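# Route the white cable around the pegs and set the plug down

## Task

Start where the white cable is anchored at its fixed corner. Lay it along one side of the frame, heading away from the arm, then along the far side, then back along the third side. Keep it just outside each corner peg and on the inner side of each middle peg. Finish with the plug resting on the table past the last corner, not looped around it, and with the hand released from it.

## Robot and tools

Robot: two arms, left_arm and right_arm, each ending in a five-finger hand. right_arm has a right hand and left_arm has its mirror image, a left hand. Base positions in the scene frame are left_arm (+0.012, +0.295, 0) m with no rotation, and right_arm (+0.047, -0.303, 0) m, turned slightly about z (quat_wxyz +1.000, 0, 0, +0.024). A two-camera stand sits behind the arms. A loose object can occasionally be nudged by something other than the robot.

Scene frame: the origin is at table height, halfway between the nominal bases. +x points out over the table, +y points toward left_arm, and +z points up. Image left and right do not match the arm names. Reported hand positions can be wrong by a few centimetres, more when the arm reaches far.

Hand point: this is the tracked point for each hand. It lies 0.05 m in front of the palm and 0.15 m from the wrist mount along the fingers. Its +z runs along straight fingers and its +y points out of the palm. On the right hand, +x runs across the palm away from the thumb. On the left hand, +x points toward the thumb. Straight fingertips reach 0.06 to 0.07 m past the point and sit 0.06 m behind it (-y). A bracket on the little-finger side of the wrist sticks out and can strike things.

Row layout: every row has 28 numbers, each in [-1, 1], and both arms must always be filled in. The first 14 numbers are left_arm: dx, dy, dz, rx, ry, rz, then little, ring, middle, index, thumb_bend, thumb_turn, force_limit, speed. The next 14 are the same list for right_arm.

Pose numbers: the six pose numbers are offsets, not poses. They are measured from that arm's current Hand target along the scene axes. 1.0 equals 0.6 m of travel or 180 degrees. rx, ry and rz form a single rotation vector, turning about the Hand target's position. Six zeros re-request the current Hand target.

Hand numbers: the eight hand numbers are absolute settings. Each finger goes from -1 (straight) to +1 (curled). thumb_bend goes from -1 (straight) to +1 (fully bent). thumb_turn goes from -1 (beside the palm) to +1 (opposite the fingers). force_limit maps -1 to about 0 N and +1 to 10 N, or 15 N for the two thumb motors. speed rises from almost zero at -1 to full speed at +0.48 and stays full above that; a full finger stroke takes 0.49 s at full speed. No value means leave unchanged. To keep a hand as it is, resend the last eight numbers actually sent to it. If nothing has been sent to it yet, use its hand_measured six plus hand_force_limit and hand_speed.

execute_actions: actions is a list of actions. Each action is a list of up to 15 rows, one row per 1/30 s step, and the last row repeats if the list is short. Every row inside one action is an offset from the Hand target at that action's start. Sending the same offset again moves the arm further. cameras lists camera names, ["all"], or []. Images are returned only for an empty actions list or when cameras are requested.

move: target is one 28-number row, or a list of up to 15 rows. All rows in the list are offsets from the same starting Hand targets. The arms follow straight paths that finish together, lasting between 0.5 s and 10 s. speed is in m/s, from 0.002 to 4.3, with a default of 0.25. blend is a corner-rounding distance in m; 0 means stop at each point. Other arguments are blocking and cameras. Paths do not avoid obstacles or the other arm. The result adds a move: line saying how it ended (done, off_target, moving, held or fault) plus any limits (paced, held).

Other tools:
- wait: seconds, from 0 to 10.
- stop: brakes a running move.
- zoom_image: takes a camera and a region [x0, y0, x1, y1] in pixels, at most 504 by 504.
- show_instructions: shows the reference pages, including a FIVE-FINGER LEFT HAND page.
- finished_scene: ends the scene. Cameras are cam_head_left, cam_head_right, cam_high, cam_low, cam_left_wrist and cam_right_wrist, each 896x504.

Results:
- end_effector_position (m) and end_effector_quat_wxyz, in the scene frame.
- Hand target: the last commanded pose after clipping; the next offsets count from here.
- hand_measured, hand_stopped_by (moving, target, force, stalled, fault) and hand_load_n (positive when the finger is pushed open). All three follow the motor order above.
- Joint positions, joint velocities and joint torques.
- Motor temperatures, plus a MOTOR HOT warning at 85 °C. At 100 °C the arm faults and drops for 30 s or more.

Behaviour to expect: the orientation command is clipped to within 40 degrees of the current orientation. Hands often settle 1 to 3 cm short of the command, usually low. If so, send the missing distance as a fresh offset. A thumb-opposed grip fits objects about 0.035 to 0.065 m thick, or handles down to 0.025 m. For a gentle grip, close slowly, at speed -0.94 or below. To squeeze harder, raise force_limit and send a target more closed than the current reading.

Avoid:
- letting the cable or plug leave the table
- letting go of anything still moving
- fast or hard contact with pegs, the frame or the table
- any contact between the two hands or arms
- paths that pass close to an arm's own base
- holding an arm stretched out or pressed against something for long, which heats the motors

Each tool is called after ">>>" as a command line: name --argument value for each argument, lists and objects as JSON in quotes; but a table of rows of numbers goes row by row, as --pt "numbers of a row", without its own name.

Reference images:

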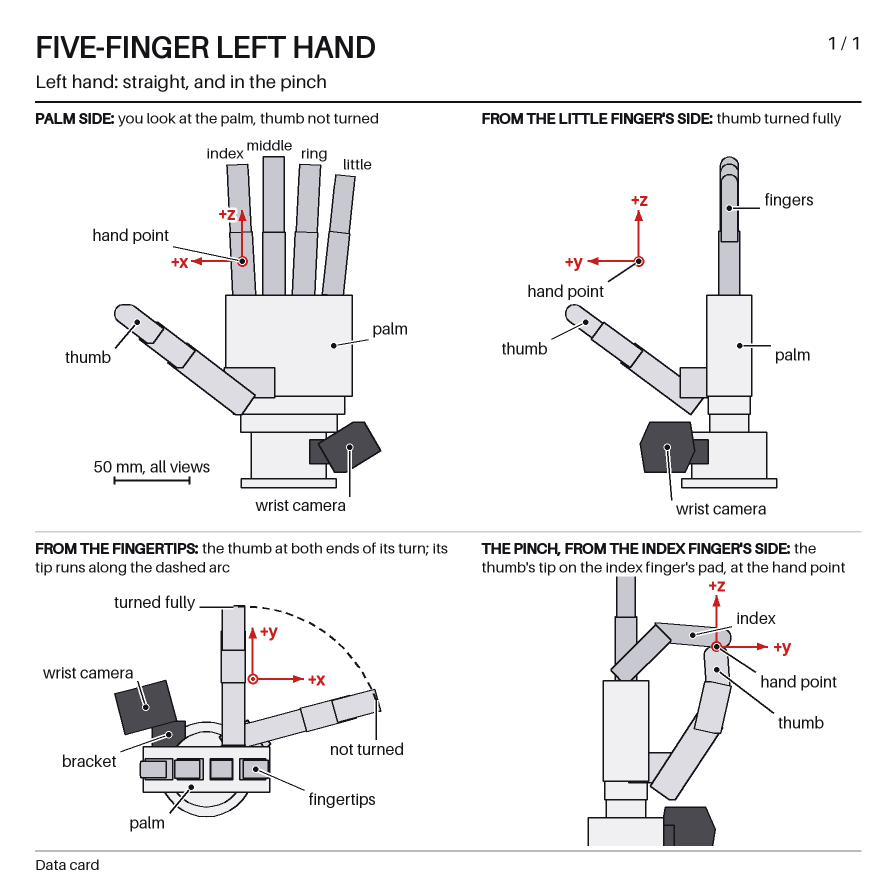

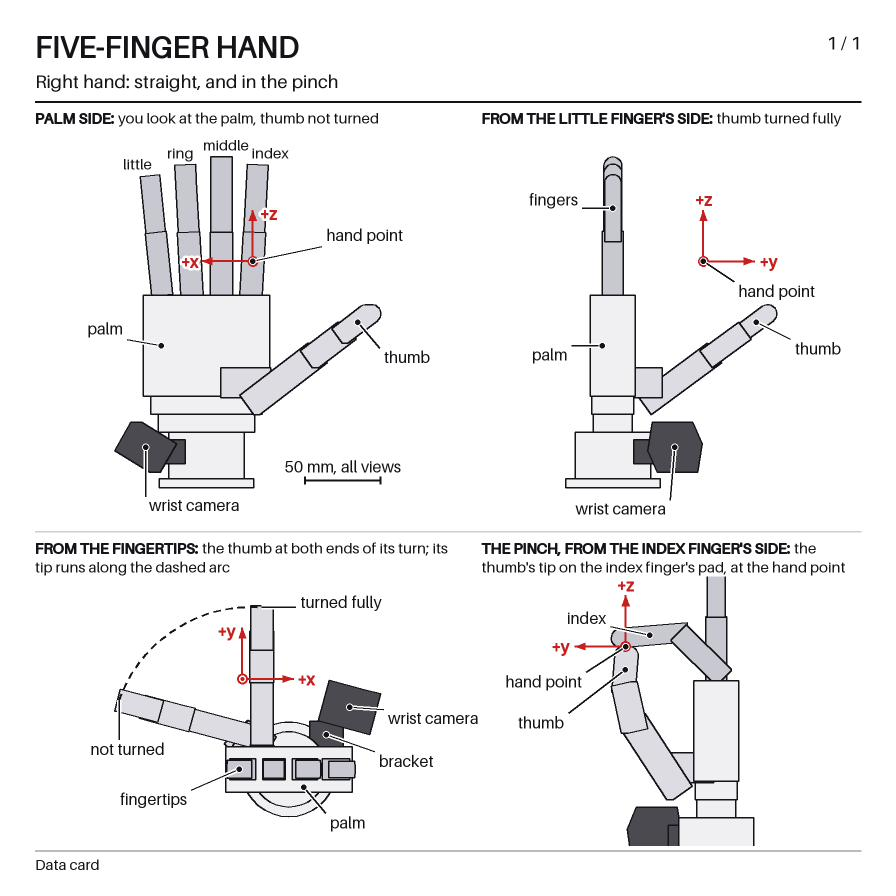

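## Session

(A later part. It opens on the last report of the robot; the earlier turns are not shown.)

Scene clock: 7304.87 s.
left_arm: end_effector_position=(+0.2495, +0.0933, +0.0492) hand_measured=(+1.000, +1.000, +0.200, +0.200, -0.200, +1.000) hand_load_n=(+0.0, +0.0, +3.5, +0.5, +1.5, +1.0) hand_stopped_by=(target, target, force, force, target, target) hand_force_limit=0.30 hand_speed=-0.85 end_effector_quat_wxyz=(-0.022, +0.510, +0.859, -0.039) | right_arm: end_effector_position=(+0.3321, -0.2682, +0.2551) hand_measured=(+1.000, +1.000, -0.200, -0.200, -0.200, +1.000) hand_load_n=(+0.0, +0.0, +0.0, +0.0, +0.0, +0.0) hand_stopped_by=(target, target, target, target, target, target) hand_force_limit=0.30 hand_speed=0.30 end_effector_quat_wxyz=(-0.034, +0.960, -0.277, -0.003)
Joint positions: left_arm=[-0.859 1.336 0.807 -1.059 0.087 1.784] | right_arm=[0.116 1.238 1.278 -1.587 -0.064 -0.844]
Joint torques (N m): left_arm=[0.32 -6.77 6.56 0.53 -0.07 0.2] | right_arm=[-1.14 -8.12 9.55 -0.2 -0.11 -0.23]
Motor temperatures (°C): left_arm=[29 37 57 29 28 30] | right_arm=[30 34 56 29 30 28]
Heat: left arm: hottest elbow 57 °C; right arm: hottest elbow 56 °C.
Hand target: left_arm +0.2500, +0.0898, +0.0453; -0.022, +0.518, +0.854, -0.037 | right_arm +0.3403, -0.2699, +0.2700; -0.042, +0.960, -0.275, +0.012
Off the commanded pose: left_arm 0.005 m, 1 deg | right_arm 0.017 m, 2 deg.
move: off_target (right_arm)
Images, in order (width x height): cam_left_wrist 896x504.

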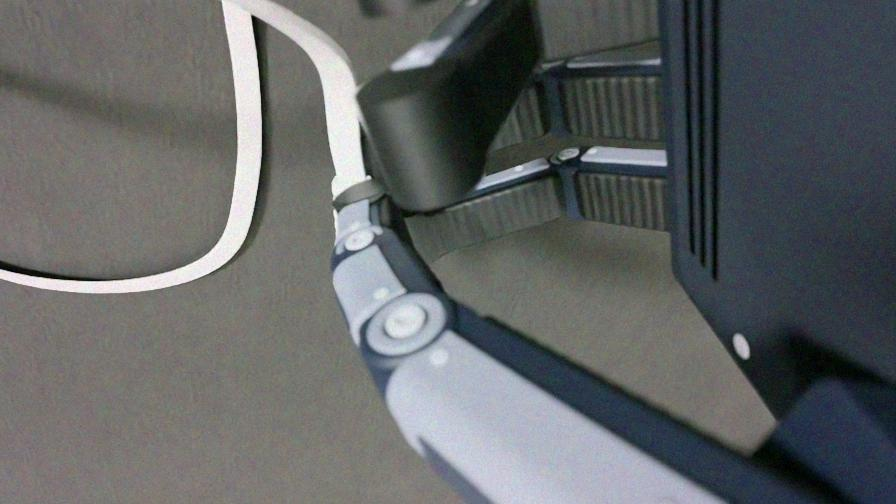

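>>> execute_actions --actions '[[[0,0,0,0,0,0,1,1,-0.1,-0.1,-0.2,1,0.3,-0.5,0,0,0,0,0,0,1,1,-0.2,-0.2,-0.2,1,0.3,0.3]],[[0,0,0,0,0,0,1,1,-0.1,-0.1,-0.2,1,0.3,-0.5,0,0,0,0,0,0,1,1,-0.2,-0.2,-0.2,1,0.3,0.3]],[[0,0,0.2,0,0,0,1,1,-0.1,-0.1,-0.2,1,0.3,-0.5,0,0,0,0,0,0,1,1,-0.2,-0.2,-0.2,1,0.3,0.3]]]' --cameras '["cam_left_wrist"]'

Scene clock: 7312.23 s.
left_arm: end_effector_position=(+0.2463, +0.0984, +0.1573) hand_measured=(+1.000, +1.000, -0.100, -0.100, -0.200, +1.000) hand_load_n=(+0.0, +0.0, +0.0, +0.0, +0.0, +0.0) hand_stopped_by=(target, target, target, target, target, target) hand_force_limit=0.30 hand_speed=-0.50 end_effector_quat_wxyz=(-0.025, +0.511, +0.859, -0.035) | right_arm: end_effector_position=(+0.3321, -0.2682, +0.2551) hand_measured=(+1.000, +1.000, -0.200, -0.200, -0.200, +1.000) hand_load_n=(+0.0, +0.0, +0.0, +0.0, +0.0, -0.5) hand_stopped_by=(target, target, target, target, target, target) hand_force_limit=0.30 hand_speed=0.30 end_effector_quat_wxyz=(-0.034, +0.960, -0.277, -0.003)
Joint positions: left_arm=[-0.859 1.211 1.002 -1.388 0.083 1.787] | right_arm=[0.116 1.238 1.278 -1.587 -0.064 -0.844]
Joint torques (N m): left_arm=[0.32 -6.01 9.68 -0.21 0.12 0.17] | right_arm=[0.15 -8.64 9.88 -0.18 -0.1 -0.16]
Motor temperatures (°C): left_arm=[29 37 57 29 28 30] | right_arm=[30 34 56 29 30 28]
Heat: left arm: hottest elbow 57 °C; right arm: hottest elbow 56 °C.
Hand target: left_arm +0.2499, +0.0898, +0.1653; -0.022, +0.518, +0.854, -0.037 | right_arm +0.3403, -0.2699, +0.2700; -0.042, +0.960, -0.275, +0.012
Off the commanded pose: left_arm 0.012 m, 1 deg | right_arm 0.017 m, 2 deg.
Images, in order (width x height): cam_left_wrist 896x504.

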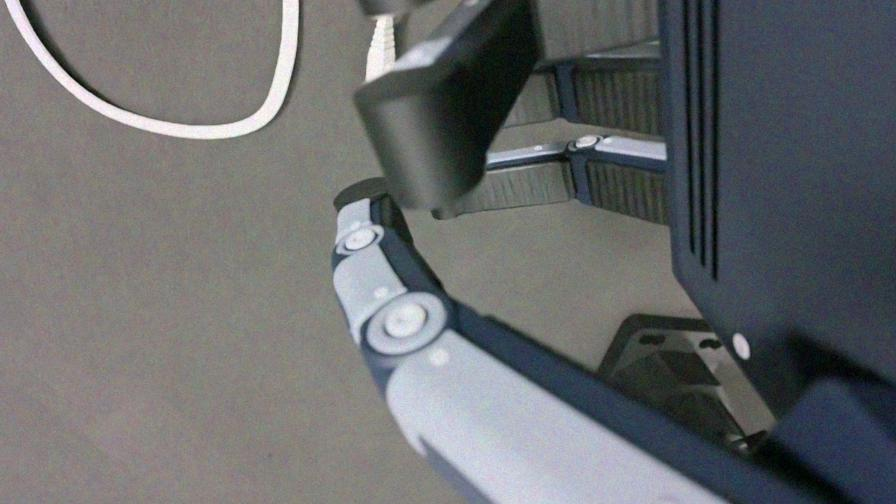

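>>> move --target '[0.283,0.517,0.142,-0.4947,-0.0346,0.6122,1,1,-0.2,-0.2,-0.2,1,0.3,0.3,0,0,0,0,0,0,1,1,-0.2,-0.2,-0.2,1,0.3,0.3]' --speed 0.35 --cameras '["cam_head_left"]'

>>> zoom_image --camera "cam_head_left" --region '[400, 210, 540, 360]'

Scene clock: 7322.97 s.
left_arm: end_effector_position=(+0.4199, +0.3956, +0.2473) hand_measured=(+1.000, +1.000, -0.200, -0.200, -0.200, +1.000) hand_load_n=(+0.0, +0.0, +0.0, -0.5, +0.0, +0.0) hand_stopped_by=(target, target, target, target, target, target) hand_force_limit=0.30 hand_speed=0.30 end_effector_quat_wxyz=(+0.355, -0.442, +0.644, -0.514) | right_arm: end_effector_position=(+0.3321, -0.2682, +0.2551) hand_measured=(+1.000, +1.000, -0.200, -0.200, -0.200, +1.000) hand_load_n=(+0.0, +0.0, +0.0, +0.0, +0.0, +0.0) hand_stopped_by=(target, target, target, target, target, target) hand_force_limit=0.30 hand_speed=0.30 end_effector_quat_wxyz=(-0.034, +0.960, -0.277, -0.003)
Joint positions: left_arm=[0.649 1.031 0.731 -0.102 0.977 0.341] | right_arm=[0.116 1.238 1.278 -1.587 -0.064 -0.844]
Joint torques (N m): left_arm=[1.73 -6.01 8.21 2.06 0.23 -0.03] | right_arm=[-0.5 -7.3 9.63 -0.28 -0.2 -0.23]
Motor temperatures (°C): left_arm=[29 37 56 29 28 30] | right_arm=[30 34 56 29 30 28]
Heat: left arm: hottest elbow 56 °C; right arm: hottest elbow 56 °C.
Hand target: left_arm +0.4196, +0.4000, +0.2505; +0.363, -0.443, +0.639, -0.514 | right_arm +0.3403, -0.2699, +0.2700; -0.042, +0.960, -0.275, +0.012
Off the commanded pose: left_arm 0.005 m, 1 deg | right_arm 0.017 m, 2 deg.
move: off_target (right_arm)
Images, in order (width x height): cam_head_left 896x504.

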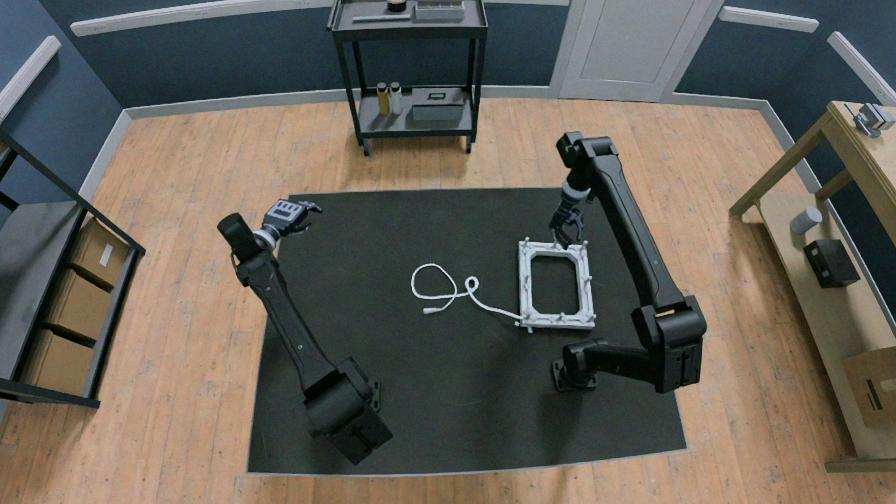

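Scaled by 3.360 from the camera's 896x504 image, which has a finer 1280x720 frame.

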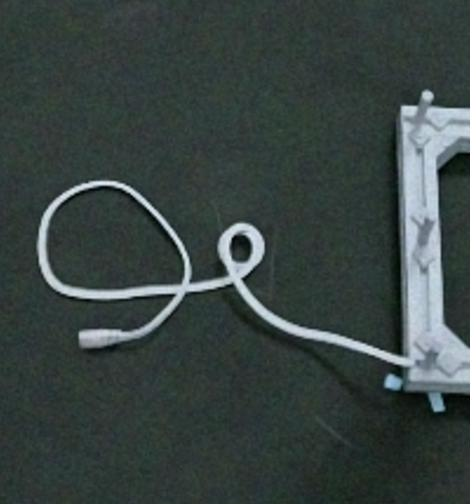

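>>> move --target '[-0.274,-0.492,-0.24,0,0,0.1667,1,1,-0.2,-0.2,-0.2,1,0.3,0.3,0,0,0,0,0,0,1,1,-0.2,-0.2,-0.2,1,0.3,0.3]' --speed 0.25 --cameras '["cam_left_wrist"]'

Scene clock: 7338.30 s.
left_arm: end_effector_position=(+0.2525, +0.1184, +0.0933) hand_measured=(+1.000, +1.000, -0.200, -0.200, -0.200, +1.000) hand_load_n=(+0.0, +0.0, +0.0, +0.0, +0.0, +0.0) hand_stopped_by=(target, target, target, target, target, target) hand_force_limit=0.30 hand_speed=0.30 end_effector_quat_wxyz=(-0.490, +0.589, -0.509, +0.392) | right_arm: end_effector_position=(+0.3321, -0.2682, +0.2551) hand_measured=(+1.000, +1.000, -0.200, -0.200, -0.200, +1.000) hand_load_n=(+0.0, +0.0, +0.0, +0.0, +0.0, +0.0) hand_stopped_by=(target, target, target, target, target, target) hand_force_limit=0.30 hand_speed=0.30 end_effector_quat_wxyz=(-0.034, +0.960, -0.277, -0.003)
Joint positions: left_arm=[-1.243 0.869 0.294 -0.408 -1.314 -0.929] | right_arm=[0.116 1.238 1.278 -1.587 -0.064 -0.844]
Joint torques (N m): left_arm=[0.44 -0.56 9.74 0.34 -0.88 0] | right_arm=[-0.15 -8.41 9.46 -0.29 -0.11 -0.2]
Motor temperatures (°C): left_arm=[29 37 57 29 28 30] | right_arm=[30 34 56 29 30 28]
Heat: left arm: hottest elbow 57 °C; right arm: hottest elbow 56 °C.
Hand target: left_arm +0.2553, +0.1049, +0.1064; -0.484, +0.593, -0.502, +0.402 | right_arm +0.3403, -0.2699, +0.2700; -0.042, +0.960, -0.275, +0.012
Off the commanded pose: left_arm 0.019 m, 2 deg | right_arm 0.017 m, 2 deg.
move: off_target (left_arm, right_arm)
Images, in order (width x height): cam_left_wrist 896x504.

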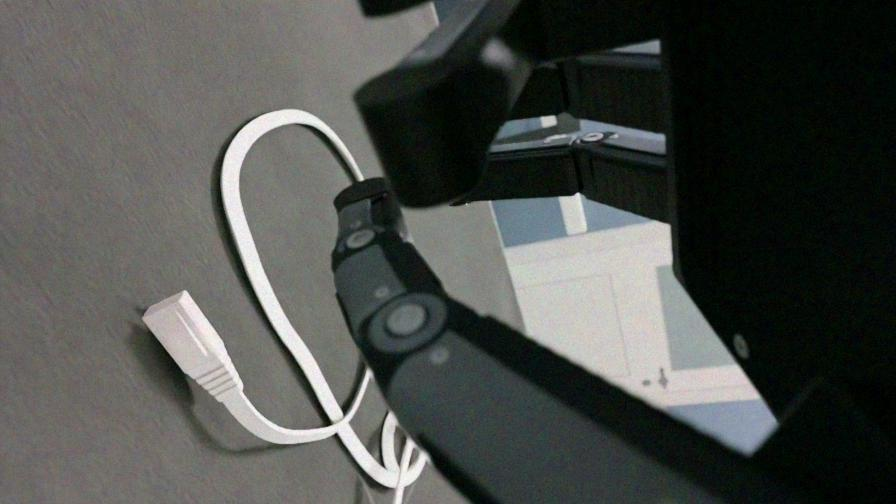

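>>> move --target '[0.005,-0.065,-0.055,0,0,0,1,1,-0.2,-0.2,-0.2,1,0.3,0.3,0,0,0,0,0,0,1,1,-0.2,-0.2,-0.2,1,0.3,0.3]' --speed 0.15 --cameras '["cam_left_wrist"]'

Scene clock: 7350.20 s.
left_arm: end_effector_position=(+0.2538, +0.0828, +0.0636) hand_measured=(+1.000, +1.000, -0.200, -0.200, -0.200, +1.000) hand_load_n=(+0.0, +0.0, +0.0, +0.0, +0.0, +0.0) hand_stopped_by=(target, target, target, target, target, target) hand_force_limit=0.30 hand_speed=0.30 end_effector_quat_wxyz=(-0.494, +0.585, -0.514, +0.386) | right_arm: end_effector_position=(+0.3321, -0.2682, +0.2551) hand_measured=(+1.000, +1.000, -0.200, -0.200, -0.200, +1.000) hand_load_n=(+0.0, +0.0, +0.0, +0.0, +0.0, +0.0) hand_stopped_by=(target, target, target, target, target, target) hand_force_limit=0.30 hand_speed=0.30 end_effector_quat_wxyz=(-0.034, +0.960, -0.277, -0.003)
Joint positions: left_arm=[-1.288 1.143 0.357 -0.364 -1.335 -1.082] | right_arm=[0.116 1.238 1.278 -1.587 -0.064 -0.844]
Joint torques (N m): left_arm=[0.67 -2.78 8.21 1.24 -0.95 -0.05] | right_arm=[-1.26 -9.29 9.87 -0.32 -0.1 -0.17]
Motor temperatures (°C): left_arm=[29 37 58 29 29 30] | right_arm=[30 34 57 29 30 28]
Heat: left arm: hottest elbow 58 °C; right arm: hottest elbow 57 °C.
Hand target: left_arm +0.2584, +0.0658, +0.0734; -0.484, +0.593, -0.502, +0.402 | right_arm +0.3403, -0.2699, +0.2700; -0.042, +0.960, -0.275, +0.012
Off the commanded pose: left_arm 0.020 m, 3 deg | right_arm 0.017 m, 2 deg.
move: off_target (left_arm, right_arm)
Images, in order (width x height): cam_left_wrist 896x504.

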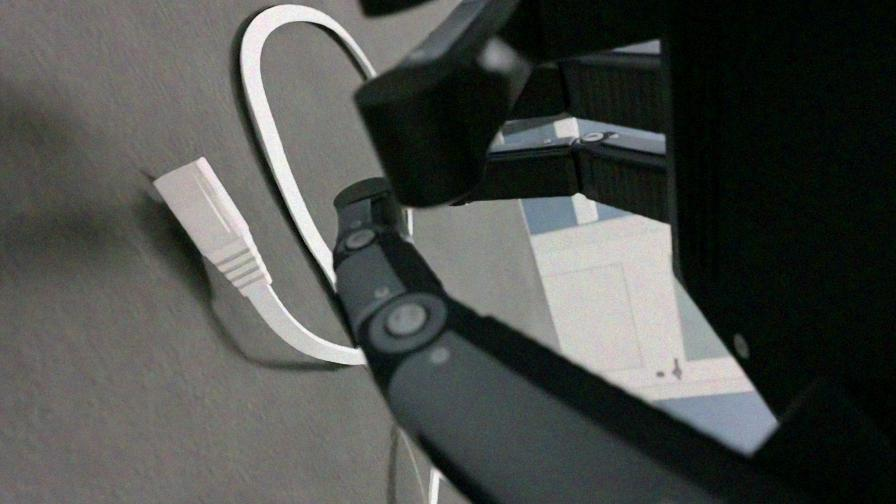

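>>> move --target '[-0.023,0.0,-0.03,0,0,0,1,1,-0.2,-0.2,-0.2,1,0.3,0.3,0,0,0,0,0,0,1,1,-0.2,-0.2,-0.2,1,0.3,0.3]' --speed 0.12 --cameras '["cam_left_wrist"]'

Scene clock: 7356.40 s.
left_arm: end_effector_position=(+0.2438, +0.0791, +0.0491) hand_measured=(+1.000, +1.000, -0.200, -0.200, -0.200, +1.000) hand_load_n=(+0.0, +0.0, +0.0, +0.0, +0.5, +0.0) hand_stopped_by=(target, target, target, target, target, target) hand_force_limit=0.30 hand_speed=0.30 end_effector_quat_wxyz=(-0.489, +0.591, -0.506, +0.395) | right_arm: end_effector_position=(+0.3321, -0.2682, +0.2551) hand_measured=(+1.000, +1.000, -0.200, -0.200, -0.200, +1.000) hand_load_n=(+0.0, +0.0, +0.0, +0.0, +0.0, +0.0) hand_stopped_by=(target, target, target, target, target, target) hand_force_limit=0.30 hand_speed=0.30 end_effector_quat_wxyz=(-0.034, +0.960, -0.277, -0.003)
Joint positions: left_arm=[-1.336 1.226 0.371 -0.481 -1.353 -1.303] | right_arm=[0.116 1.238 1.278 -1.587 -0.064 -0.844]
Joint torques (N m): left_arm=[0.26 -3.25 7.47 -0.01 -1.01 -0.04] | right_arm=[-0.73 -7.65 9.74 -0.09 -0.06 -0.19]
Motor temperatures (°C): left_arm=[29 37 58 29 29 30] | right_arm=[30 34 57 29 30 28]
Heat: left arm: hottest elbow 58 °C; right arm: hottest elbow 57 °C.
Hand target: left_arm +0.2445, +0.0657, +0.0554; -0.484, +0.593, -0.502, +0.402 | right_arm +0.3403, -0.2699, +0.2700; -0.042, +0.960, -0.275, +0.012
Off the commanded pose: left_arm 0.015 m, 1 deg | right_arm 0.017 m, 2 deg.
move: off_target (left_arm, right_arm)
Images, in order (width x height): cam_left_wrist 896x504.

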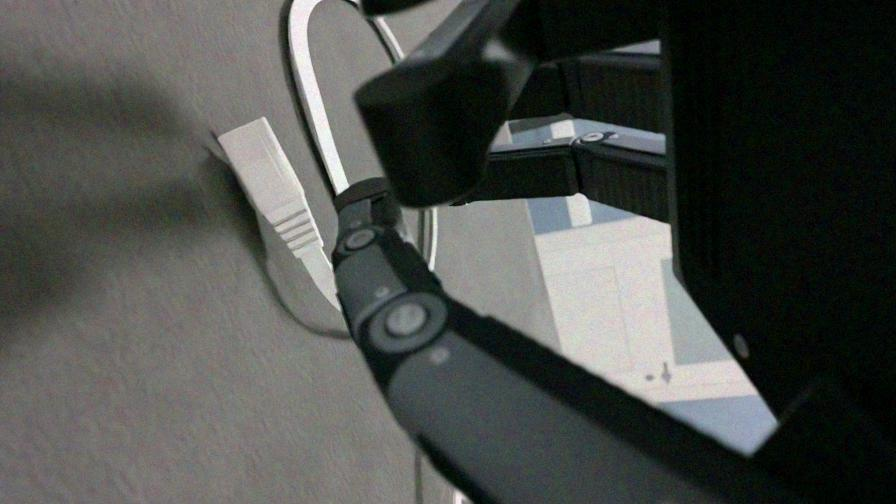

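>>> move --target '[-0.019,0.035,-0.012,0,0,0,1,1,-0.2,-0.2,-0.2,1,0.3,0.3,0,0,0,0,0,0,1,1,-0.2,-0.2,-0.2,1,0.3,0.3]' --speed 0.12 --cameras '["cam_left_wrist"]'

Scene clock: 7363.37 s.
left_arm: end_effector_position=(+0.2350, +0.0905, +0.0476) hand_measured=(+1.000, +1.000, -0.200, -0.200, -0.200, +1.000) hand_load_n=(+0.0, +0.0, +0.0, +0.0, +0.5, +0.0) hand_stopped_by=(target, target, target, target, target, target) hand_force_limit=0.30 hand_speed=0.30 end_effector_quat_wxyz=(-0.485, +0.595, -0.501, +0.400) | right_arm: end_effector_position=(+0.3321, -0.2682, +0.2551) hand_measured=(+1.000, +1.000, -0.200, -0.200, -0.200, +1.000) hand_load_n=(+0.0, +0.0, +0.0, +0.0, +0.0, +0.0) hand_stopped_by=(target, target, target, target, target, target) hand_force_limit=0.30 hand_speed=0.30 end_effector_quat_wxyz=(-0.034, +0.960, -0.277, -0.003)
Joint positions: left_arm=[-1.364 1.208 0.355 -0.598 -1.358 -1.439] | right_arm=[0.116 1.238 1.278 -1.587 -0.064 -0.844]
Joint torques (N m): left_arm=[0.21 -3.19 5.76 -0.13 -1.03 -0.02] | right_arm=[-0.62 -7.82 9.87 -0.03 -0.2 -0.17]
Motor temperatures (°C): left_arm=[29 36 58 28 29 30] | right_arm=[30 34 57 29 30 28]
Heat: left arm: hottest elbow 58 °C; right arm: hottest elbow 57 °C.
Hand target: left_arm +0.2331, +0.0869, +0.0482; -0.484, +0.593, -0.502, +0.402 | right_arm +0.3403, -0.2699, +0.2700; -0.042, +0.960, -0.275, +0.012
Off the commanded pose: left_arm 0.004 m, 0 deg | right_arm 0.017 m, 2 deg.
move: off_target (right_arm)
Images, in order (width x height): cam_left_wrist 896x504.

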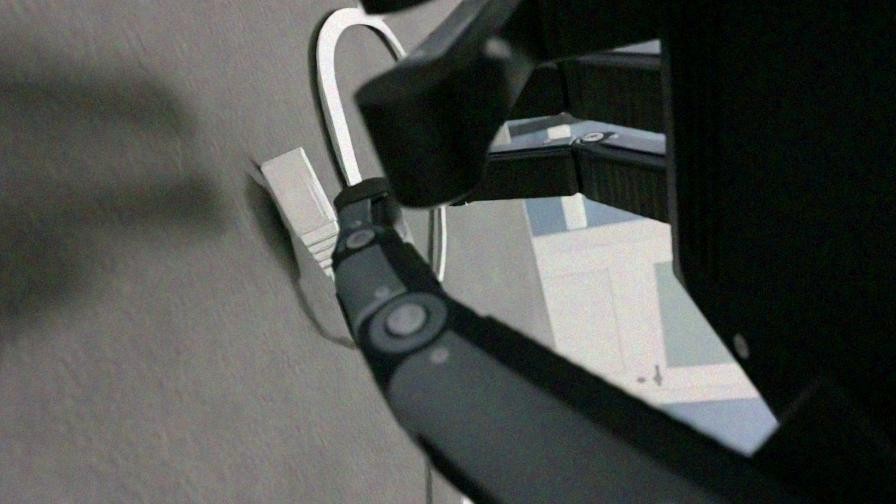

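>>> move --target '[-0.008,0.0,-0.034,0,0,0,1,1,-0.2,-0.2,-0.2,1,0.3,0.3,0,0,0,0,0,0,1,1,-0.2,-0.2,-0.2,1,0.3,0.3]' --speed 0.08 --cameras '["cam_left_wrist"]'

>>> zoom_image --camera "cam_left_wrist" --region '[260, 60, 500, 280]'

Scene clock: 7372.80 s.
left_arm: end_effector_position=(+0.2304, +0.0885, +0.0290) hand_measured=(+1.000, +1.000, -0.200, -0.200, -0.200, +1.000) hand_load_n=(+0.0, +0.0, +0.5, +0.0, +0.0, +0.0) hand_stopped_by=(target, target, target, target, target, target) hand_force_limit=0.30 hand_speed=0.30 end_effector_quat_wxyz=(-0.483, +0.597, -0.499, +0.402) | right_arm: end_effector_position=(+0.3321, -0.2682, +0.2551) hand_measured=(+1.000, +1.000, -0.200, -0.200, -0.200, +1.000) hand_load_n=(+0.0, +0.0, +0.0, +0.0, +0.0, -0.5) hand_stopped_by=(target, target, target, target, target, target) hand_force_limit=0.30 hand_speed=0.30 end_effector_quat_wxyz=(-0.034, +0.960, -0.277, -0.003)
Joint positions: left_arm=[-1.387 1.307 0.355 -0.601 -1.359 -1.55] | right_arm=[0.116 1.238 1.278 -1.587 -0.064 -0.844]
Joint torques (N m): left_arm=[0.21 -3.49 4.85 -0.21 -1.03 0] | right_arm=[-0.73 -8.06 9.87 -0.21 -0.17 -0.23]
Motor temperatures (°C): left_arm=[29 36 57 28 30 30] | right_arm=[30 34 57 29 30 28]
Heat: left arm: hottest elbow 57 °C; right arm: hottest elbow 57 °C.
Hand target: left_arm +0.2283, +0.0868, +0.0278; -0.484, +0.593, -0.502, +0.402 | right_arm +0.3403, -0.2699, +0.2700; -0.042, +0.960, -0.275, +0.012
Off the commanded pose: left_arm 0.003 m, 1 deg | right_arm 0.017 m, 2 deg.
move: off_target (right_arm)
Images, in order (width x height): cam_left_wrist 896x504.

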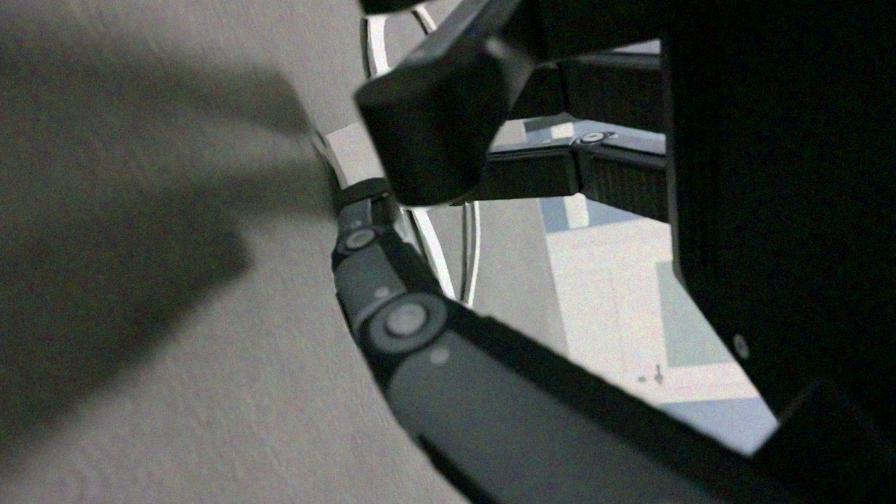

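Scaled by 2.100 from the camera's 896x504 image, which has a finer 1280x720 frame.

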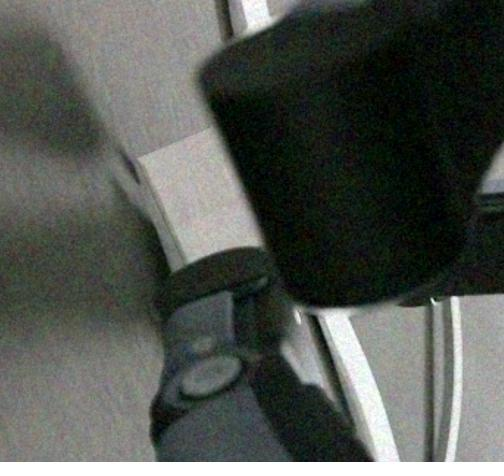

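>>> move --target '[0.0,0.014,-0.004,0,0,0,1,1,-0.2,-0.2,-0.2,1,0.3,0.3,0,0,0,0,0,0,1,1,-0.2,-0.2,-0.2,1,0.3,0.3]' --speed 0.08 --cameras '["cam_left_wrist"]'

>>> zoom_image --camera "cam_left_wrist" --region '[260, 60, 500, 280]'

Scene clock: 7377.53 s.
left_arm: end_effector_position=(+0.2290, +0.0967, +0.0247) hand_measured=(+1.000, +1.000, -0.200, -0.200, -0.200, +1.000) hand_load_n=(+0.0, +0.0, +0.0, +0.0, +0.0, +0.0) hand_stopped_by=(target, target, target, target, target, target) hand_force_limit=0.30 hand_speed=0.30 end_effector_quat_wxyz=(-0.487, +0.594, -0.502, +0.398) | right_arm: end_effector_position=(+0.3321, -0.2682, +0.2551) hand_measured=(+1.000, +1.000, -0.200, -0.200, -0.200, +1.000) hand_load_n=(+0.0, +0.0, +0.0, +0.0, +0.0, +0.0) hand_stopped_by=(target, target, target, target, target, target) hand_force_limit=0.30 hand_speed=0.30 end_effector_quat_wxyz=(-0.034, +0.960, -0.277, -0.003)
Joint positions: left_arm=[-1.387 1.307 0.336 -0.597 -1.36 -1.551] | right_arm=[0.116 1.238 1.278 -1.587 -0.064 -0.844]
Joint torques (N m): left_arm=[0.62 -4.72 4.21 0.65 -1.04 0.17] | right_arm=[-0.67 -8.47 9.96 -0.14 -0.09 -0.15]
Motor temperatures (°C): left_arm=[29 36 57 28 30 30] | right_arm=[30 34 57 29 30 28]
Heat: left arm: hottest elbow 57 °C; right arm: hottest elbow 57 °C.
Hand target: left_arm +0.2283, +0.0952, +0.0254; -0.484, +0.593, -0.502, +0.402 | right_arm +0.3403, -0.2699, +0.2700; -0.042, +0.960, -0.275, +0.012
Off the commanded pose: left_arm 0.002 m, 1 deg | right_arm 0.017 m, 2 deg.
move: off_target (right_arm)
Images, in order (width x height): cam_left_wrist 896x504.

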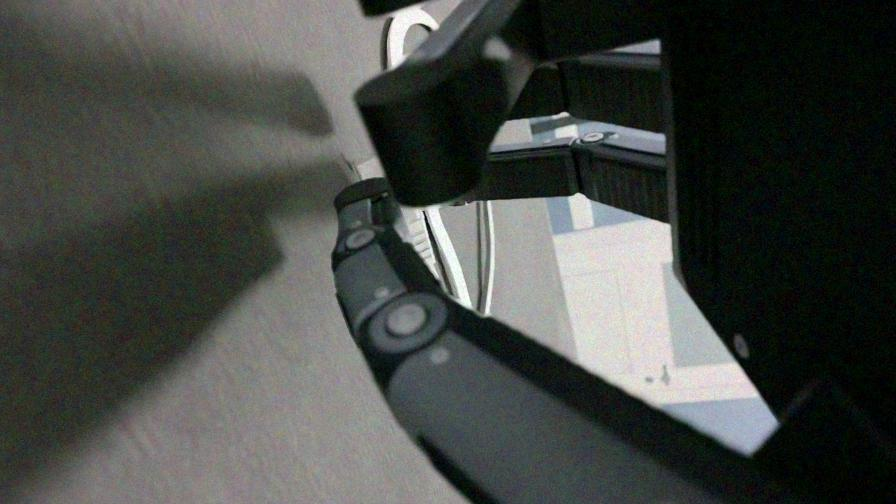

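Scaled by 2.100 from the camera's 896x504 image, which has a finer 1280x720 frame.

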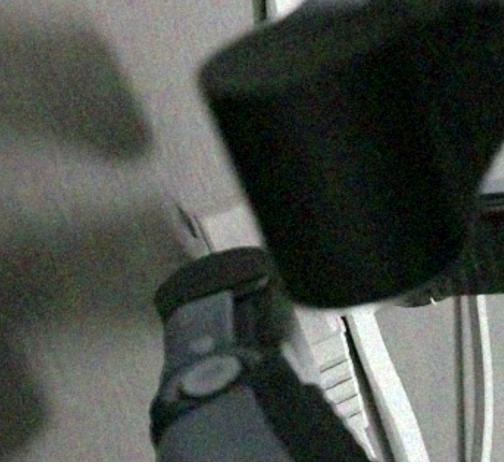

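>>> execute_actions --actions '[[[0,0,0,0,0,0,1,1,0.5,0.5,-0.2,1,0.3,-0.85,0,0,0,0,0,0,1,1,-0.2,-0.2,-0.2,1,0.3,0.3]],[[0,0,0,0,0,0,1,1,0.5,0.5,-0.2,1,0.3,-0.85,0,0,0,0,0,0,1,1,-0.2,-0.2,-0.2,1,0.3,0.3]],[[0,0,0,0,0,0,1,1,0.5,0.5,-0.2,1,0.3,-0.85,0,0,0,0,0,0,1,1,-0.2,-0.2,-0.2,1,0.3,0.3]],[[0,0,0,0,0,0,1,1,0.5,0.5,-0.2,1,0.3,-0.85,0,0,0,0,0,0,1,1,-0.2,-0.2,-0.2,1,0.3,0.3]],[[0,0,0,0,0,0,1,1,0.5,0.5,-0.2,1,0.3,-0.85,0,0,0,0,0,0,1,1,-0.2,-0.2,-0.2,1,0.3,0.3]],[[0,0,0,0,0,0,1,1,0.5,0.5,-0.2,1,0.3,-0.85,0,0,0,0,0,0,1,1,-0.2,-0.2,-0.2,1,0.3,0.3]]]' --cameras '["cam_left_wrist"]'

Scene clock: 7389.40 s.
left_arm: end_effector_position=(+0.2290, +0.0966, +0.0247) hand_measured=(+1.000, +1.000, +0.256, +0.312, -0.200, +1.000) hand_load_n=(+0.0, +0.5, +5.5, +7.5, +2.0, -4.0) hand_stopped_by=(target, target, force, force, target, target) hand_force_limit=0.30 hand_speed=-0.85 end_effector_quat_wxyz=(-0.487, +0.594, -0.502, +0.398) | right_arm: end_effector_position=(+0.3321, -0.2682, +0.2551) hand_measured=(+1.000, +1.000, -0.200, -0.200, -0.200, +1.000) hand_load_n=(+0.0, +0.0, +0.0, +0.0, +0.0, +0.0) hand_stopped_by=(target, target, target, target, target, target) hand_force_limit=0.30 hand_speed=0.30 end_effector_quat_wxyz=(-0.034, +0.960, -0.277, -0.003)
Joint positions: left_arm=[-1.387 1.307 0.336 -0.596 -1.36 -1.551] | right_arm=[0.116 1.238 1.278 -1.587 -0.064 -0.844]
Joint torques (N m): left_arm=[0.62 -4.72 4.19 0.66 -1.02 0.18] | right_arm=[-0.97 -9.64 9.99 -0.17 -0.16 -0.21]
Motor temperatures (°C): left_arm=[29 36 56 28 30 30] | right_arm=[30 34 57 29 30 28]
Heat: left arm: hottest elbow 56 °C; right arm: hottest elbow 57 °C.
Hand target: left_arm +0.2283, +0.0952, +0.0254; -0.484, +0.593, -0.502, +0.402 | right_arm +0.3403, -0.2699, +0.2700; -0.042, +0.960, -0.275, +0.012
Off the commanded pose: left_arm 0.002 m, 1 deg | right_arm 0.017 m, 2 deg.
Images, in order (width x height): cam_left_wrist 896x504.

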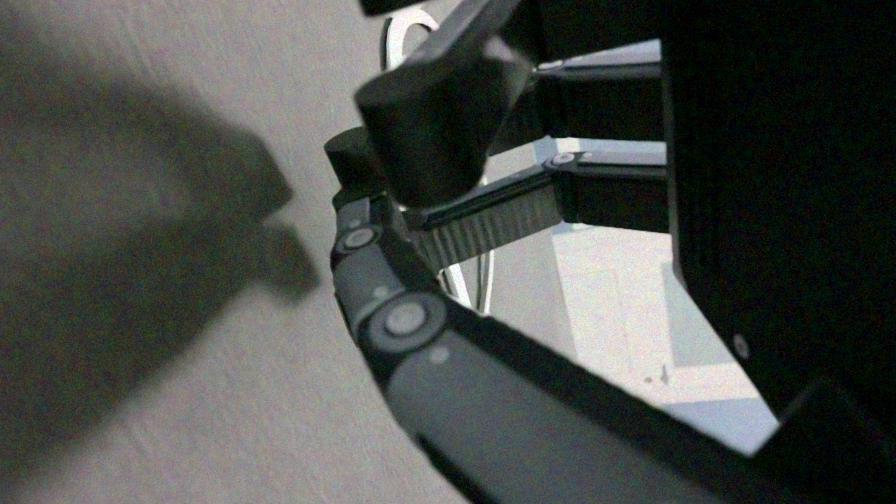

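>>> execute_actions --actions '[[[0,0,0,0,0,0,1,1,-0.2,-0.2,-0.2,1,0.3,0.3,0,0,0,0,0,0,1,1,-0.2,-0.2,-0.2,1,0.3,0.3]],[[0,0,0.03,0,0,0,1,1,-0.2,-0.2,-0.2,1,0.3,0.3,0,0,0,0,0,0,1,1,-0.2,-0.2,-0.2,1,0.3,0.3]]]' --cameras '["cam_left_wrist"]'

Scene clock: 7395.00 s.
left_arm: end_effector_position=(+0.2285, +0.0998, +0.0400) hand_measured=(+1.000, +1.000, -0.200, -0.200, -0.200, +1.000) hand_load_n=(+0.0, +0.0, +0.0, +0.0, +0.0, +0.0) hand_stopped_by=(target, target, target, target, target, target) hand_force_limit=0.30 hand_speed=0.30 end_effector_quat_wxyz=(-0.484, +0.595, -0.500, +0.402) | right_arm: end_effector_position=(+0.3321, -0.2682, +0.2551) hand_measured=(+1.000, +1.000, -0.200, -0.200, -0.200, +1.000) hand_load_n=(+0.0, +0.0, +0.0, +0.0, +0.0, +0.0) hand_stopped_by=(target, target, target, target, target, target) hand_force_limit=0.30 hand_speed=0.30 end_effector_quat_wxyz=(-0.034, +0.960, -0.277, -0.003)
Joint positions: left_arm=[-1.387 1.224 0.336 -0.658 -1.361 -1.539] | right_arm=[0.116 1.238 1.278 -1.587 -0.064 -0.844]
Joint torques (N m): left_arm=[0.67 -3.78 5.9 -0.23 -0.95 0.16] | right_arm=[-0.79 -8.53 9.68 -0.43 -0.09 -0.18]
Motor temperatures (°C): left_arm=[29 36 55 28 30 30] | right_arm=[30 34 57 29 30 28]
Heat: left arm: hottest elbow 55 °C; right arm: hottest elbow 57 °C.
Hand target: left_arm +0.2283, +0.0952, +0.0434; -0.484, +0.593, -0.502, +0.402 | right_arm +0.3403, -0.2699, +0.2700; -0.042, +0.960, -0.275, +0.012
Off the commanded pose: left_arm 0.006 m, 0 deg | right_arm 0.017 m, 2 deg.
Images, in order (width x height): cam_left_wrist 896x504.

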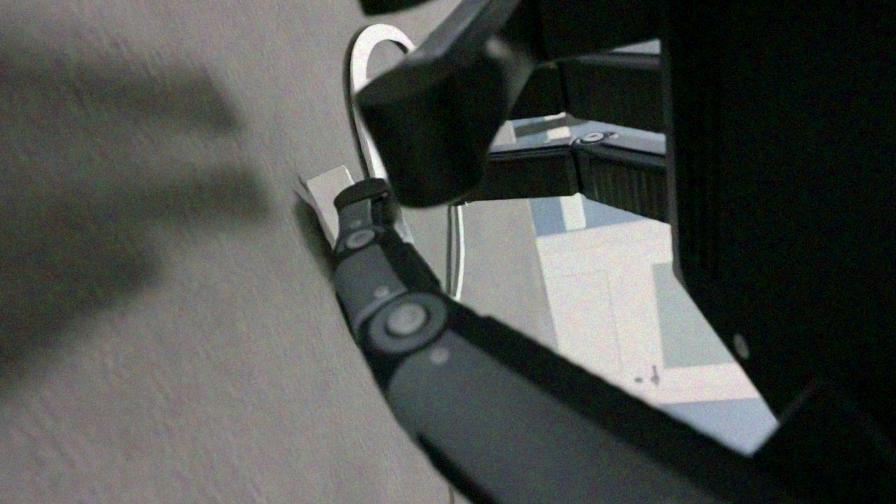

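>>> move --target '[0.011,-0.01,-0.033,0,0,0,1,1,-0.2,-0.2,-0.2,1,0.3,0.3,0,0,0,0,0,0,1,1,-0.2,-0.2,-0.2,1,0.3,0.3]' --speed 0.08 --cameras '["cam_left_wrist"]'

>>> zoom_image --camera "cam_left_wrist" --region '[260, 60, 500, 280]'

Scene clock: 7403.67 s.
left_arm: end_effector_position=(+0.2328, +0.0868, +0.0248) hand_measured=(+1.000, +1.000, -0.200, -0.200, -0.200, +1.000) hand_load_n=(+0.0, +0.0, +0.0, +0.0, +0.0, +0.0) hand_stopped_by=(target, target, target, target, target, target) hand_force_limit=0.30 hand_speed=0.30 end_effector_quat_wxyz=(-0.483, +0.592, -0.503, +0.405) | right_arm: end_effector_position=(+0.3321, -0.2682, +0.2551) hand_measured=(+1.000, +1.000, -0.200, -0.200, -0.200, +1.000) hand_load_n=(+0.0, +0.0, +0.5, +0.0, +0.0, +0.0) hand_stopped_by=(target, target, target, target, target, target) hand_force_limit=0.30 hand_speed=0.30 end_effector_quat_wxyz=(-0.034, +0.960, -0.277, -0.003)
Joint positions: left_arm=[-1.378 1.308 0.332 -0.476 -1.362 -1.444] | right_arm=[0.116 1.238 1.278 -1.587 -0.064 -0.844]
Joint torques (N m): left_arm=[1.73 -4.31 4.31 0.8 -0.9 0.21] | right_arm=[-1.49 -7.36 9.88 0.08 -0.13 -0.2]
Motor temperatures (°C): left_arm=[29 36 55 28 30 30] | right_arm=[30 34 57 29 30 28]
Heat: left arm: hottest elbow 55 °C; right arm: hottest elbow 57 °C.
Hand target: left_arm +0.2349, +0.0893, +0.0237; -0.484, +0.593, -0.502, +0.402 | right_arm +0.3403, -0.2699, +0.2700; -0.042, +0.960, -0.275, +0.012
Off the commanded pose: left_arm 0.003 m, 0 deg | right_arm 0.017 m, 2 deg.
move: off_target (right_arm)
Images, in order (width x height): cam_left_wrist 896x504.

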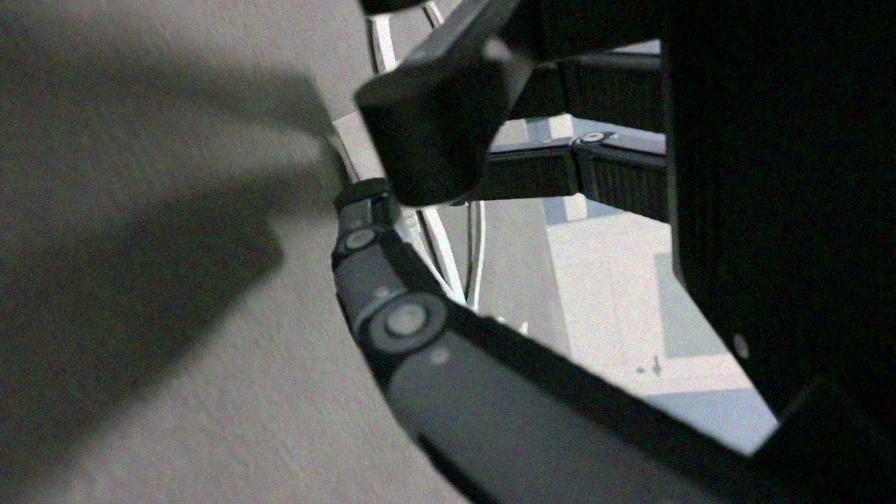

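Scaled by 2.100 from the camera's 896x504 image, which has a finer 1280x720 frame.

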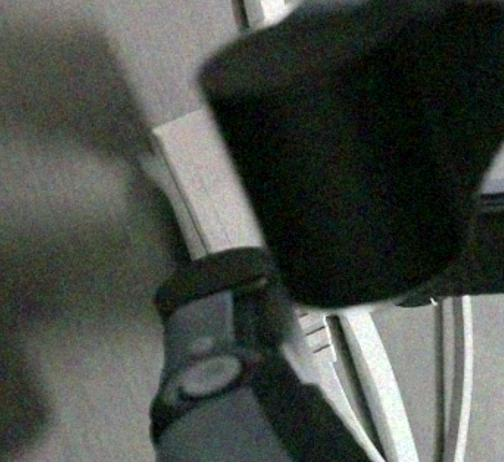

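>>> move --target '[0.002,0.012,-0.014,0,0,0,1,1,-0.2,-0.2,-0.2,1,0.3,0.3,0,0,0,0,0,0,1,1,-0.2,-0.2,-0.2,1,0.3,0.3]' --speed 0.08 --cameras '["cam_left_wrist"]'

>>> zoom_image --camera "cam_left_wrist" --region '[260, 60, 500, 280]'

Scene clock: 7409.60 s.
left_arm: end_effector_position=(+0.2343, +0.0930, +0.0185) hand_measured=(+1.000, +1.000, -0.200, -0.200, -0.200, +1.000) hand_load_n=(+0.0, +0.0, -0.5, +0.0, +0.0, +0.0) hand_stopped_by=(target, target, target, target, target, target) hand_force_limit=0.30 hand_speed=0.30 end_effector_quat_wxyz=(-0.481, +0.593, -0.500, +0.407) | right_arm: end_effector_position=(+0.3321, -0.2682, +0.2551) hand_measured=(+1.000, +1.000, -0.200, -0.200, -0.200, +1.000) hand_load_n=(+0.0, +0.0, +0.0, +0.0, +0.0, +0.0) hand_stopped_by=(target, target, target, target, target, target) hand_force_limit=0.30 hand_speed=0.30 end_effector_quat_wxyz=(-0.034, +0.960, -0.277, -0.003)
Joint positions: left_arm=[-1.365 1.309 0.297 -0.375 -1.361 -1.386] | right_arm=[0.116 1.238 1.278 -1.587 -0.064 -0.844]
Joint torques (N m): left_arm=[1.73 -3.37 4.12 0.87 -0.82 0.23] | right_arm=[-0.32 -9.23 9.84 -0.2 -0.11 -0.19]
Motor temperatures (°C): left_arm=[29 36 54 28 30 30] | right_arm=[30 34 57 29 30 28]
Heat: left arm: hottest elbow 54 °C; right arm: hottest elbow 57 °C.
Hand target: left_arm +0.2361, +0.0965, +0.0152; -0.484, +0.593, -0.502, +0.402 | right_arm +0.3403, -0.2699, +0.2700; -0.042, +0.960, -0.275, +0.012
Off the commanded pose: left_arm 0.005 m, 1 deg | right_arm 0.017 m, 2 deg.
move: off_target (right_arm)
Images, in order (width x height): cam_left_wrist 896x504.

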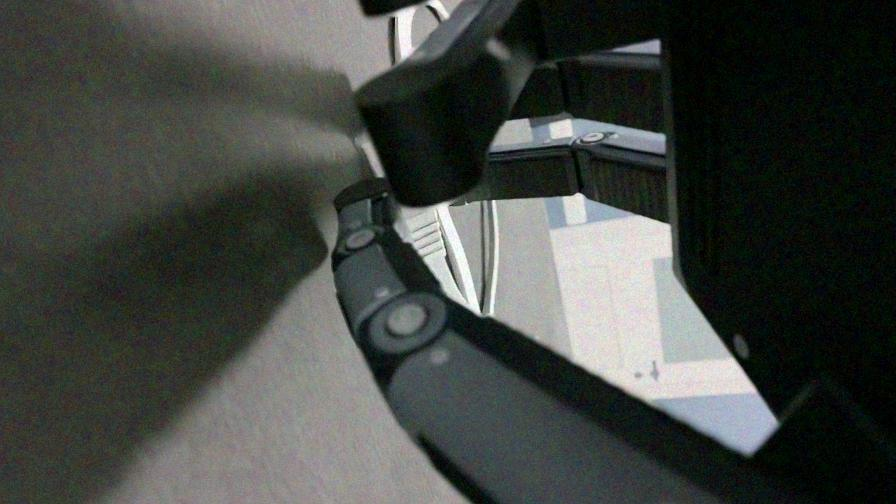

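Scaled by 2.100 from the camera's 896x504 image, which has a finer 1280x720 frame.

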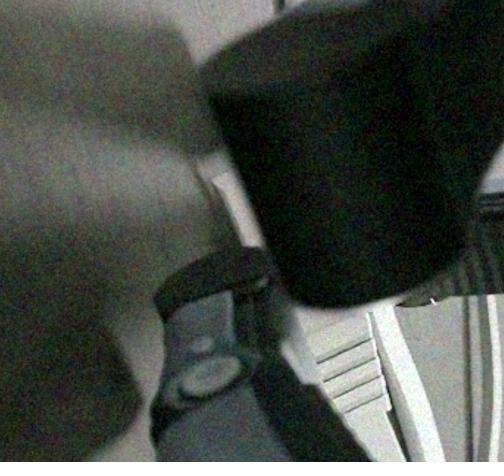

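>>> execute_actions --actions '[[[0,0,0,0,0,0,1,1,0.5,0.5,-0.2,1,0.3,-0.85,0,0,0,0,0,0,1,1,-0.2,-0.2,-0.2,1,0.3,0.3]],[[0,0,0,0,0,0,1,1,0.5,0.5,-0.2,1,0.3,-0.85,0,0,0,0,0,0,1,1,-0.2,-0.2,-0.2,1,0.3,0.3]],[[0,0,0,0,0,0,1,1,0.5,0.5,-0.2,1,0.3,-0.85,0,0,0,0,0,0,1,1,-0.2,-0.2,-0.2,1,0.3,0.3]],[[0,0,0,0,0,0,1,1,0.5,0.5,-0.2,1,0.3,-0.85,0,0,0,0,0,0,1,1,-0.2,-0.2,-0.2,1,0.3,0.3]],[[0,0,0,0,0,0,1,1,0.5,0.5,-0.2,1,0.3,-0.85,0,0,0,0,0,0,1,1,-0.2,-0.2,-0.2,1,0.3,0.3]],[[0,0,0,0,0,0,1,1,0.5,0.5,-0.2,1,0.3,-0.85,0,0,0,0,0,0,1,1,-0.2,-0.2,-0.2,1,0.3,0.3]]]' --cameras '["cam_left_wrist"]'

Scene clock: 7421.07 s.
left_arm: end_effector_position=(+0.2347, +0.0918, +0.0186) hand_measured=(+1.000, +1.000, +0.268, +0.158, -0.202, +1.000) hand_load_n=(+0.0, +0.0, +11.5, +5.5, +4.5, -2.5) hand_stopped_by=(target, target, force, force, target, target) hand_force_limit=0.30 hand_speed=-0.85 end_effector_quat_wxyz=(-0.480, +0.593, -0.500, +0.408) | right_arm: end_effector_position=(+0.3321, -0.2682, +0.2551) hand_measured=(+1.000, +1.000, -0.200, -0.200, -0.200, +1.000) hand_load_n=(+0.0, +0.0, +0.0, +0.0, +0.0, +0.0) hand_stopped_by=(target, target, target, target, target, target) hand_force_limit=0.30 hand_speed=0.30 end_effector_quat_wxyz=(-0.034, +0.960, -0.277, -0.003)
Joint positions: left_arm=[-1.364 1.309 0.297 -0.363 -1.36 -1.375] | right_arm=[0.116 1.238 1.278 -1.587 -0.064 -0.844]
Joint torques (N m): left_arm=[1.73 -3.6 3.95 0.88 -0.82 0.22] | right_arm=[-0.5 -8.35 9.62 -0.01 -0.2 -0.22]
Motor temperatures (°C): left_arm=[29 36 53 28 30 30] | right_arm=[30 34 57 29 30 28]
Heat: left arm: hottest elbow 53 °C; right arm: hottest elbow 57 °C.
Hand target: left_arm +0.2361, +0.0965, +0.0152; -0.484, +0.593, -0.502, +0.402 | right_arm +0.3403, -0.2699, +0.2700; -0.042, +0.960, -0.275, +0.012
Off the commanded pose: left_arm 0.006 m, 1 deg | right_arm 0.017 m, 2 deg.
Images, in order (width x height): cam_left_wrist 896x504.

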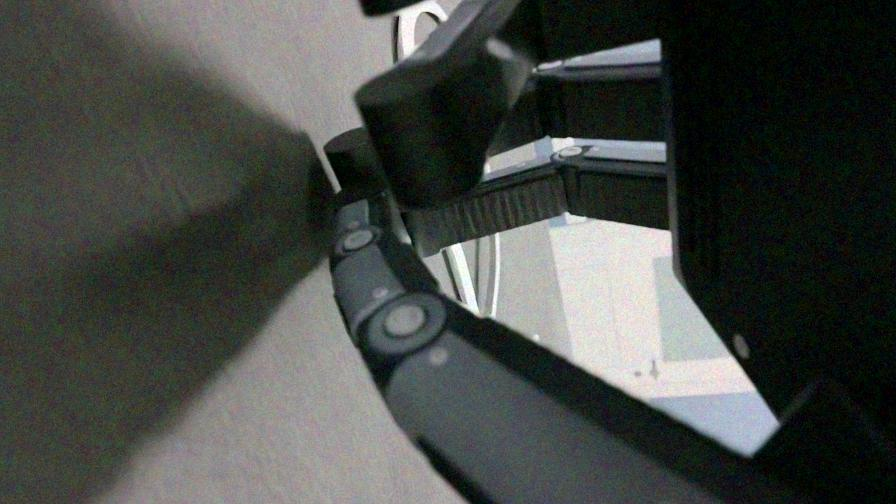

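>>> move --target '[0,0,0.06,0,0,0,1,1,0.5,0.55,-0.2,1,0.3,-0.85,0,0,0,0,0,0,1,1,-0.2,-0.2,-0.2,1,0.3,0.3]' --speed 0.08 --cameras '["cam_left_wrist","cam_head_left"]'

>>> zoom_image --camera "cam_head_left" --region '[400, 210, 540, 360]'

Scene clock: 7427.40 s.
left_arm: end_effector_position=(+0.2323, +0.1066, +0.0430) hand_measured=(+1.000, +1.000, +0.268, +0.170, -0.202, +1.000) hand_load_n=(+0.0, +0.0, +12.0, +0.0, +4.0, -1.0) hand_stopped_by=(target, target, force, force, target, target) hand_force_limit=0.30 hand_speed=-0.85 end_effector_quat_wxyz=(-0.489, +0.585, -0.510, +0.397) | right_arm: end_effector_position=(+0.3321, -0.2682, +0.2551) hand_measured=(+1.000, +1.000, -0.200, -0.200, -0.200, +1.000) hand_load_n=(+0.0, +0.0, +0.0, +0.0, +0.0, +0.0) hand_stopped_by=(target, target, target, target, target, target) hand_force_limit=0.30 hand_speed=0.30 end_effector_quat_wxyz=(-0.034, +0.960, -0.277, -0.003)
Joint positions: left_arm=[-1.36 1.153 0.297 -0.526 -1.359 -1.344] | right_arm=[0.116 1.238 1.278 -1.587 -0.064 -0.844]
Joint torques (N m): left_arm=[1.55 -3.19 7.41 0.02 -0.83 0.04] | right_arm=[-1.03 -8.59 9.77 -0.44 -0.2 -0.21]
Motor temperatures (°C): left_arm=[29 36 53 28 30 30] | right_arm=[30 34 57 29 30 28]
Heat: left arm: hottest elbow 53 °C; right arm: hottest elbow 57 °C.
Hand target: left_arm +0.2361, +0.0965, +0.0512; -0.484, +0.593, -0.502, +0.402 | right_arm +0.3403, -0.2699, +0.2700; -0.042, +0.960, -0.275, +0.012
Off the commanded pose: left_arm 0.014 m, 2 deg | right_arm 0.017 m, 2 deg.
move: off_target (left_arm, right_arm)
Images, in order (width x height): cam_head_left 896x504, cam_left_wrist 896x504.

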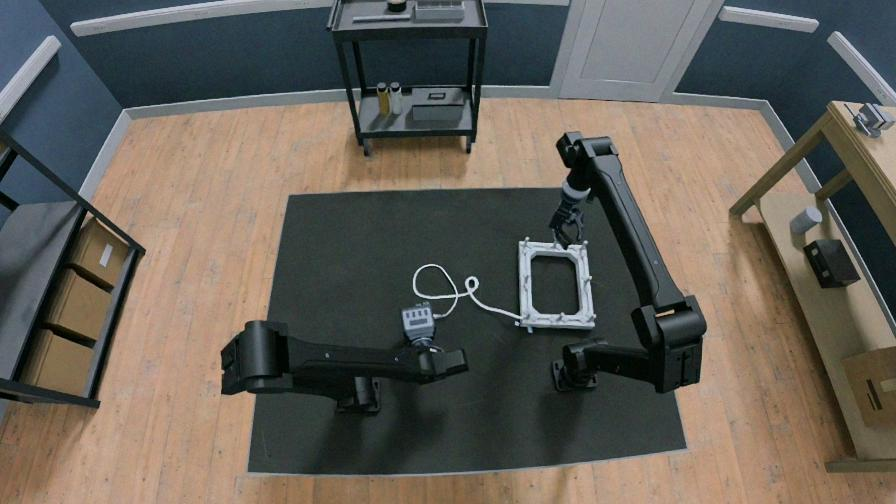

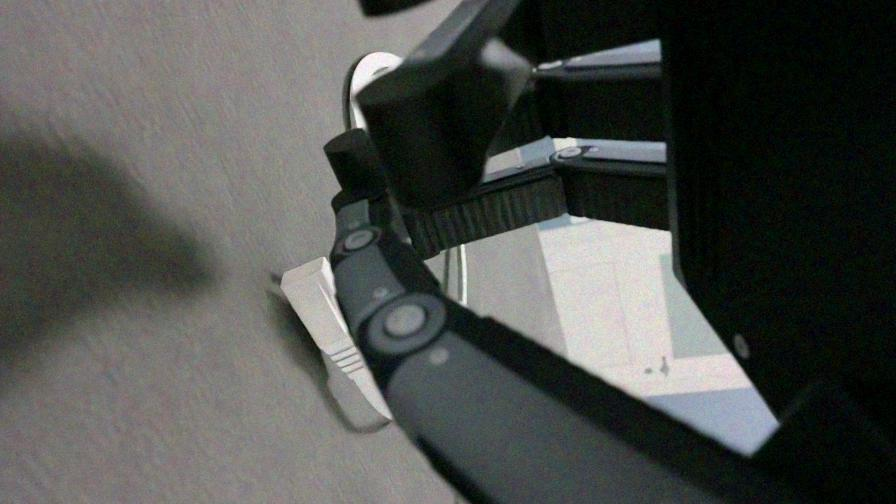

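Scaled by 3.360 from the camera's 896x504 image, which has a finer 1280x720 frame.

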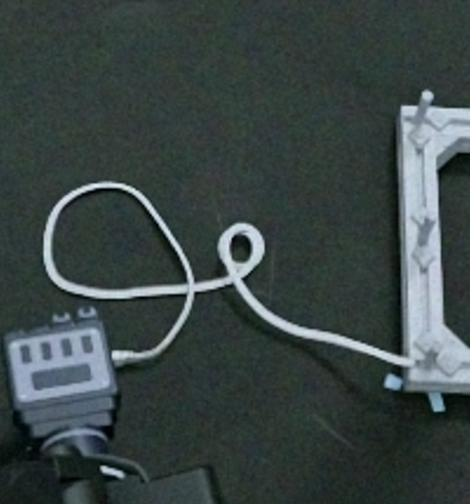

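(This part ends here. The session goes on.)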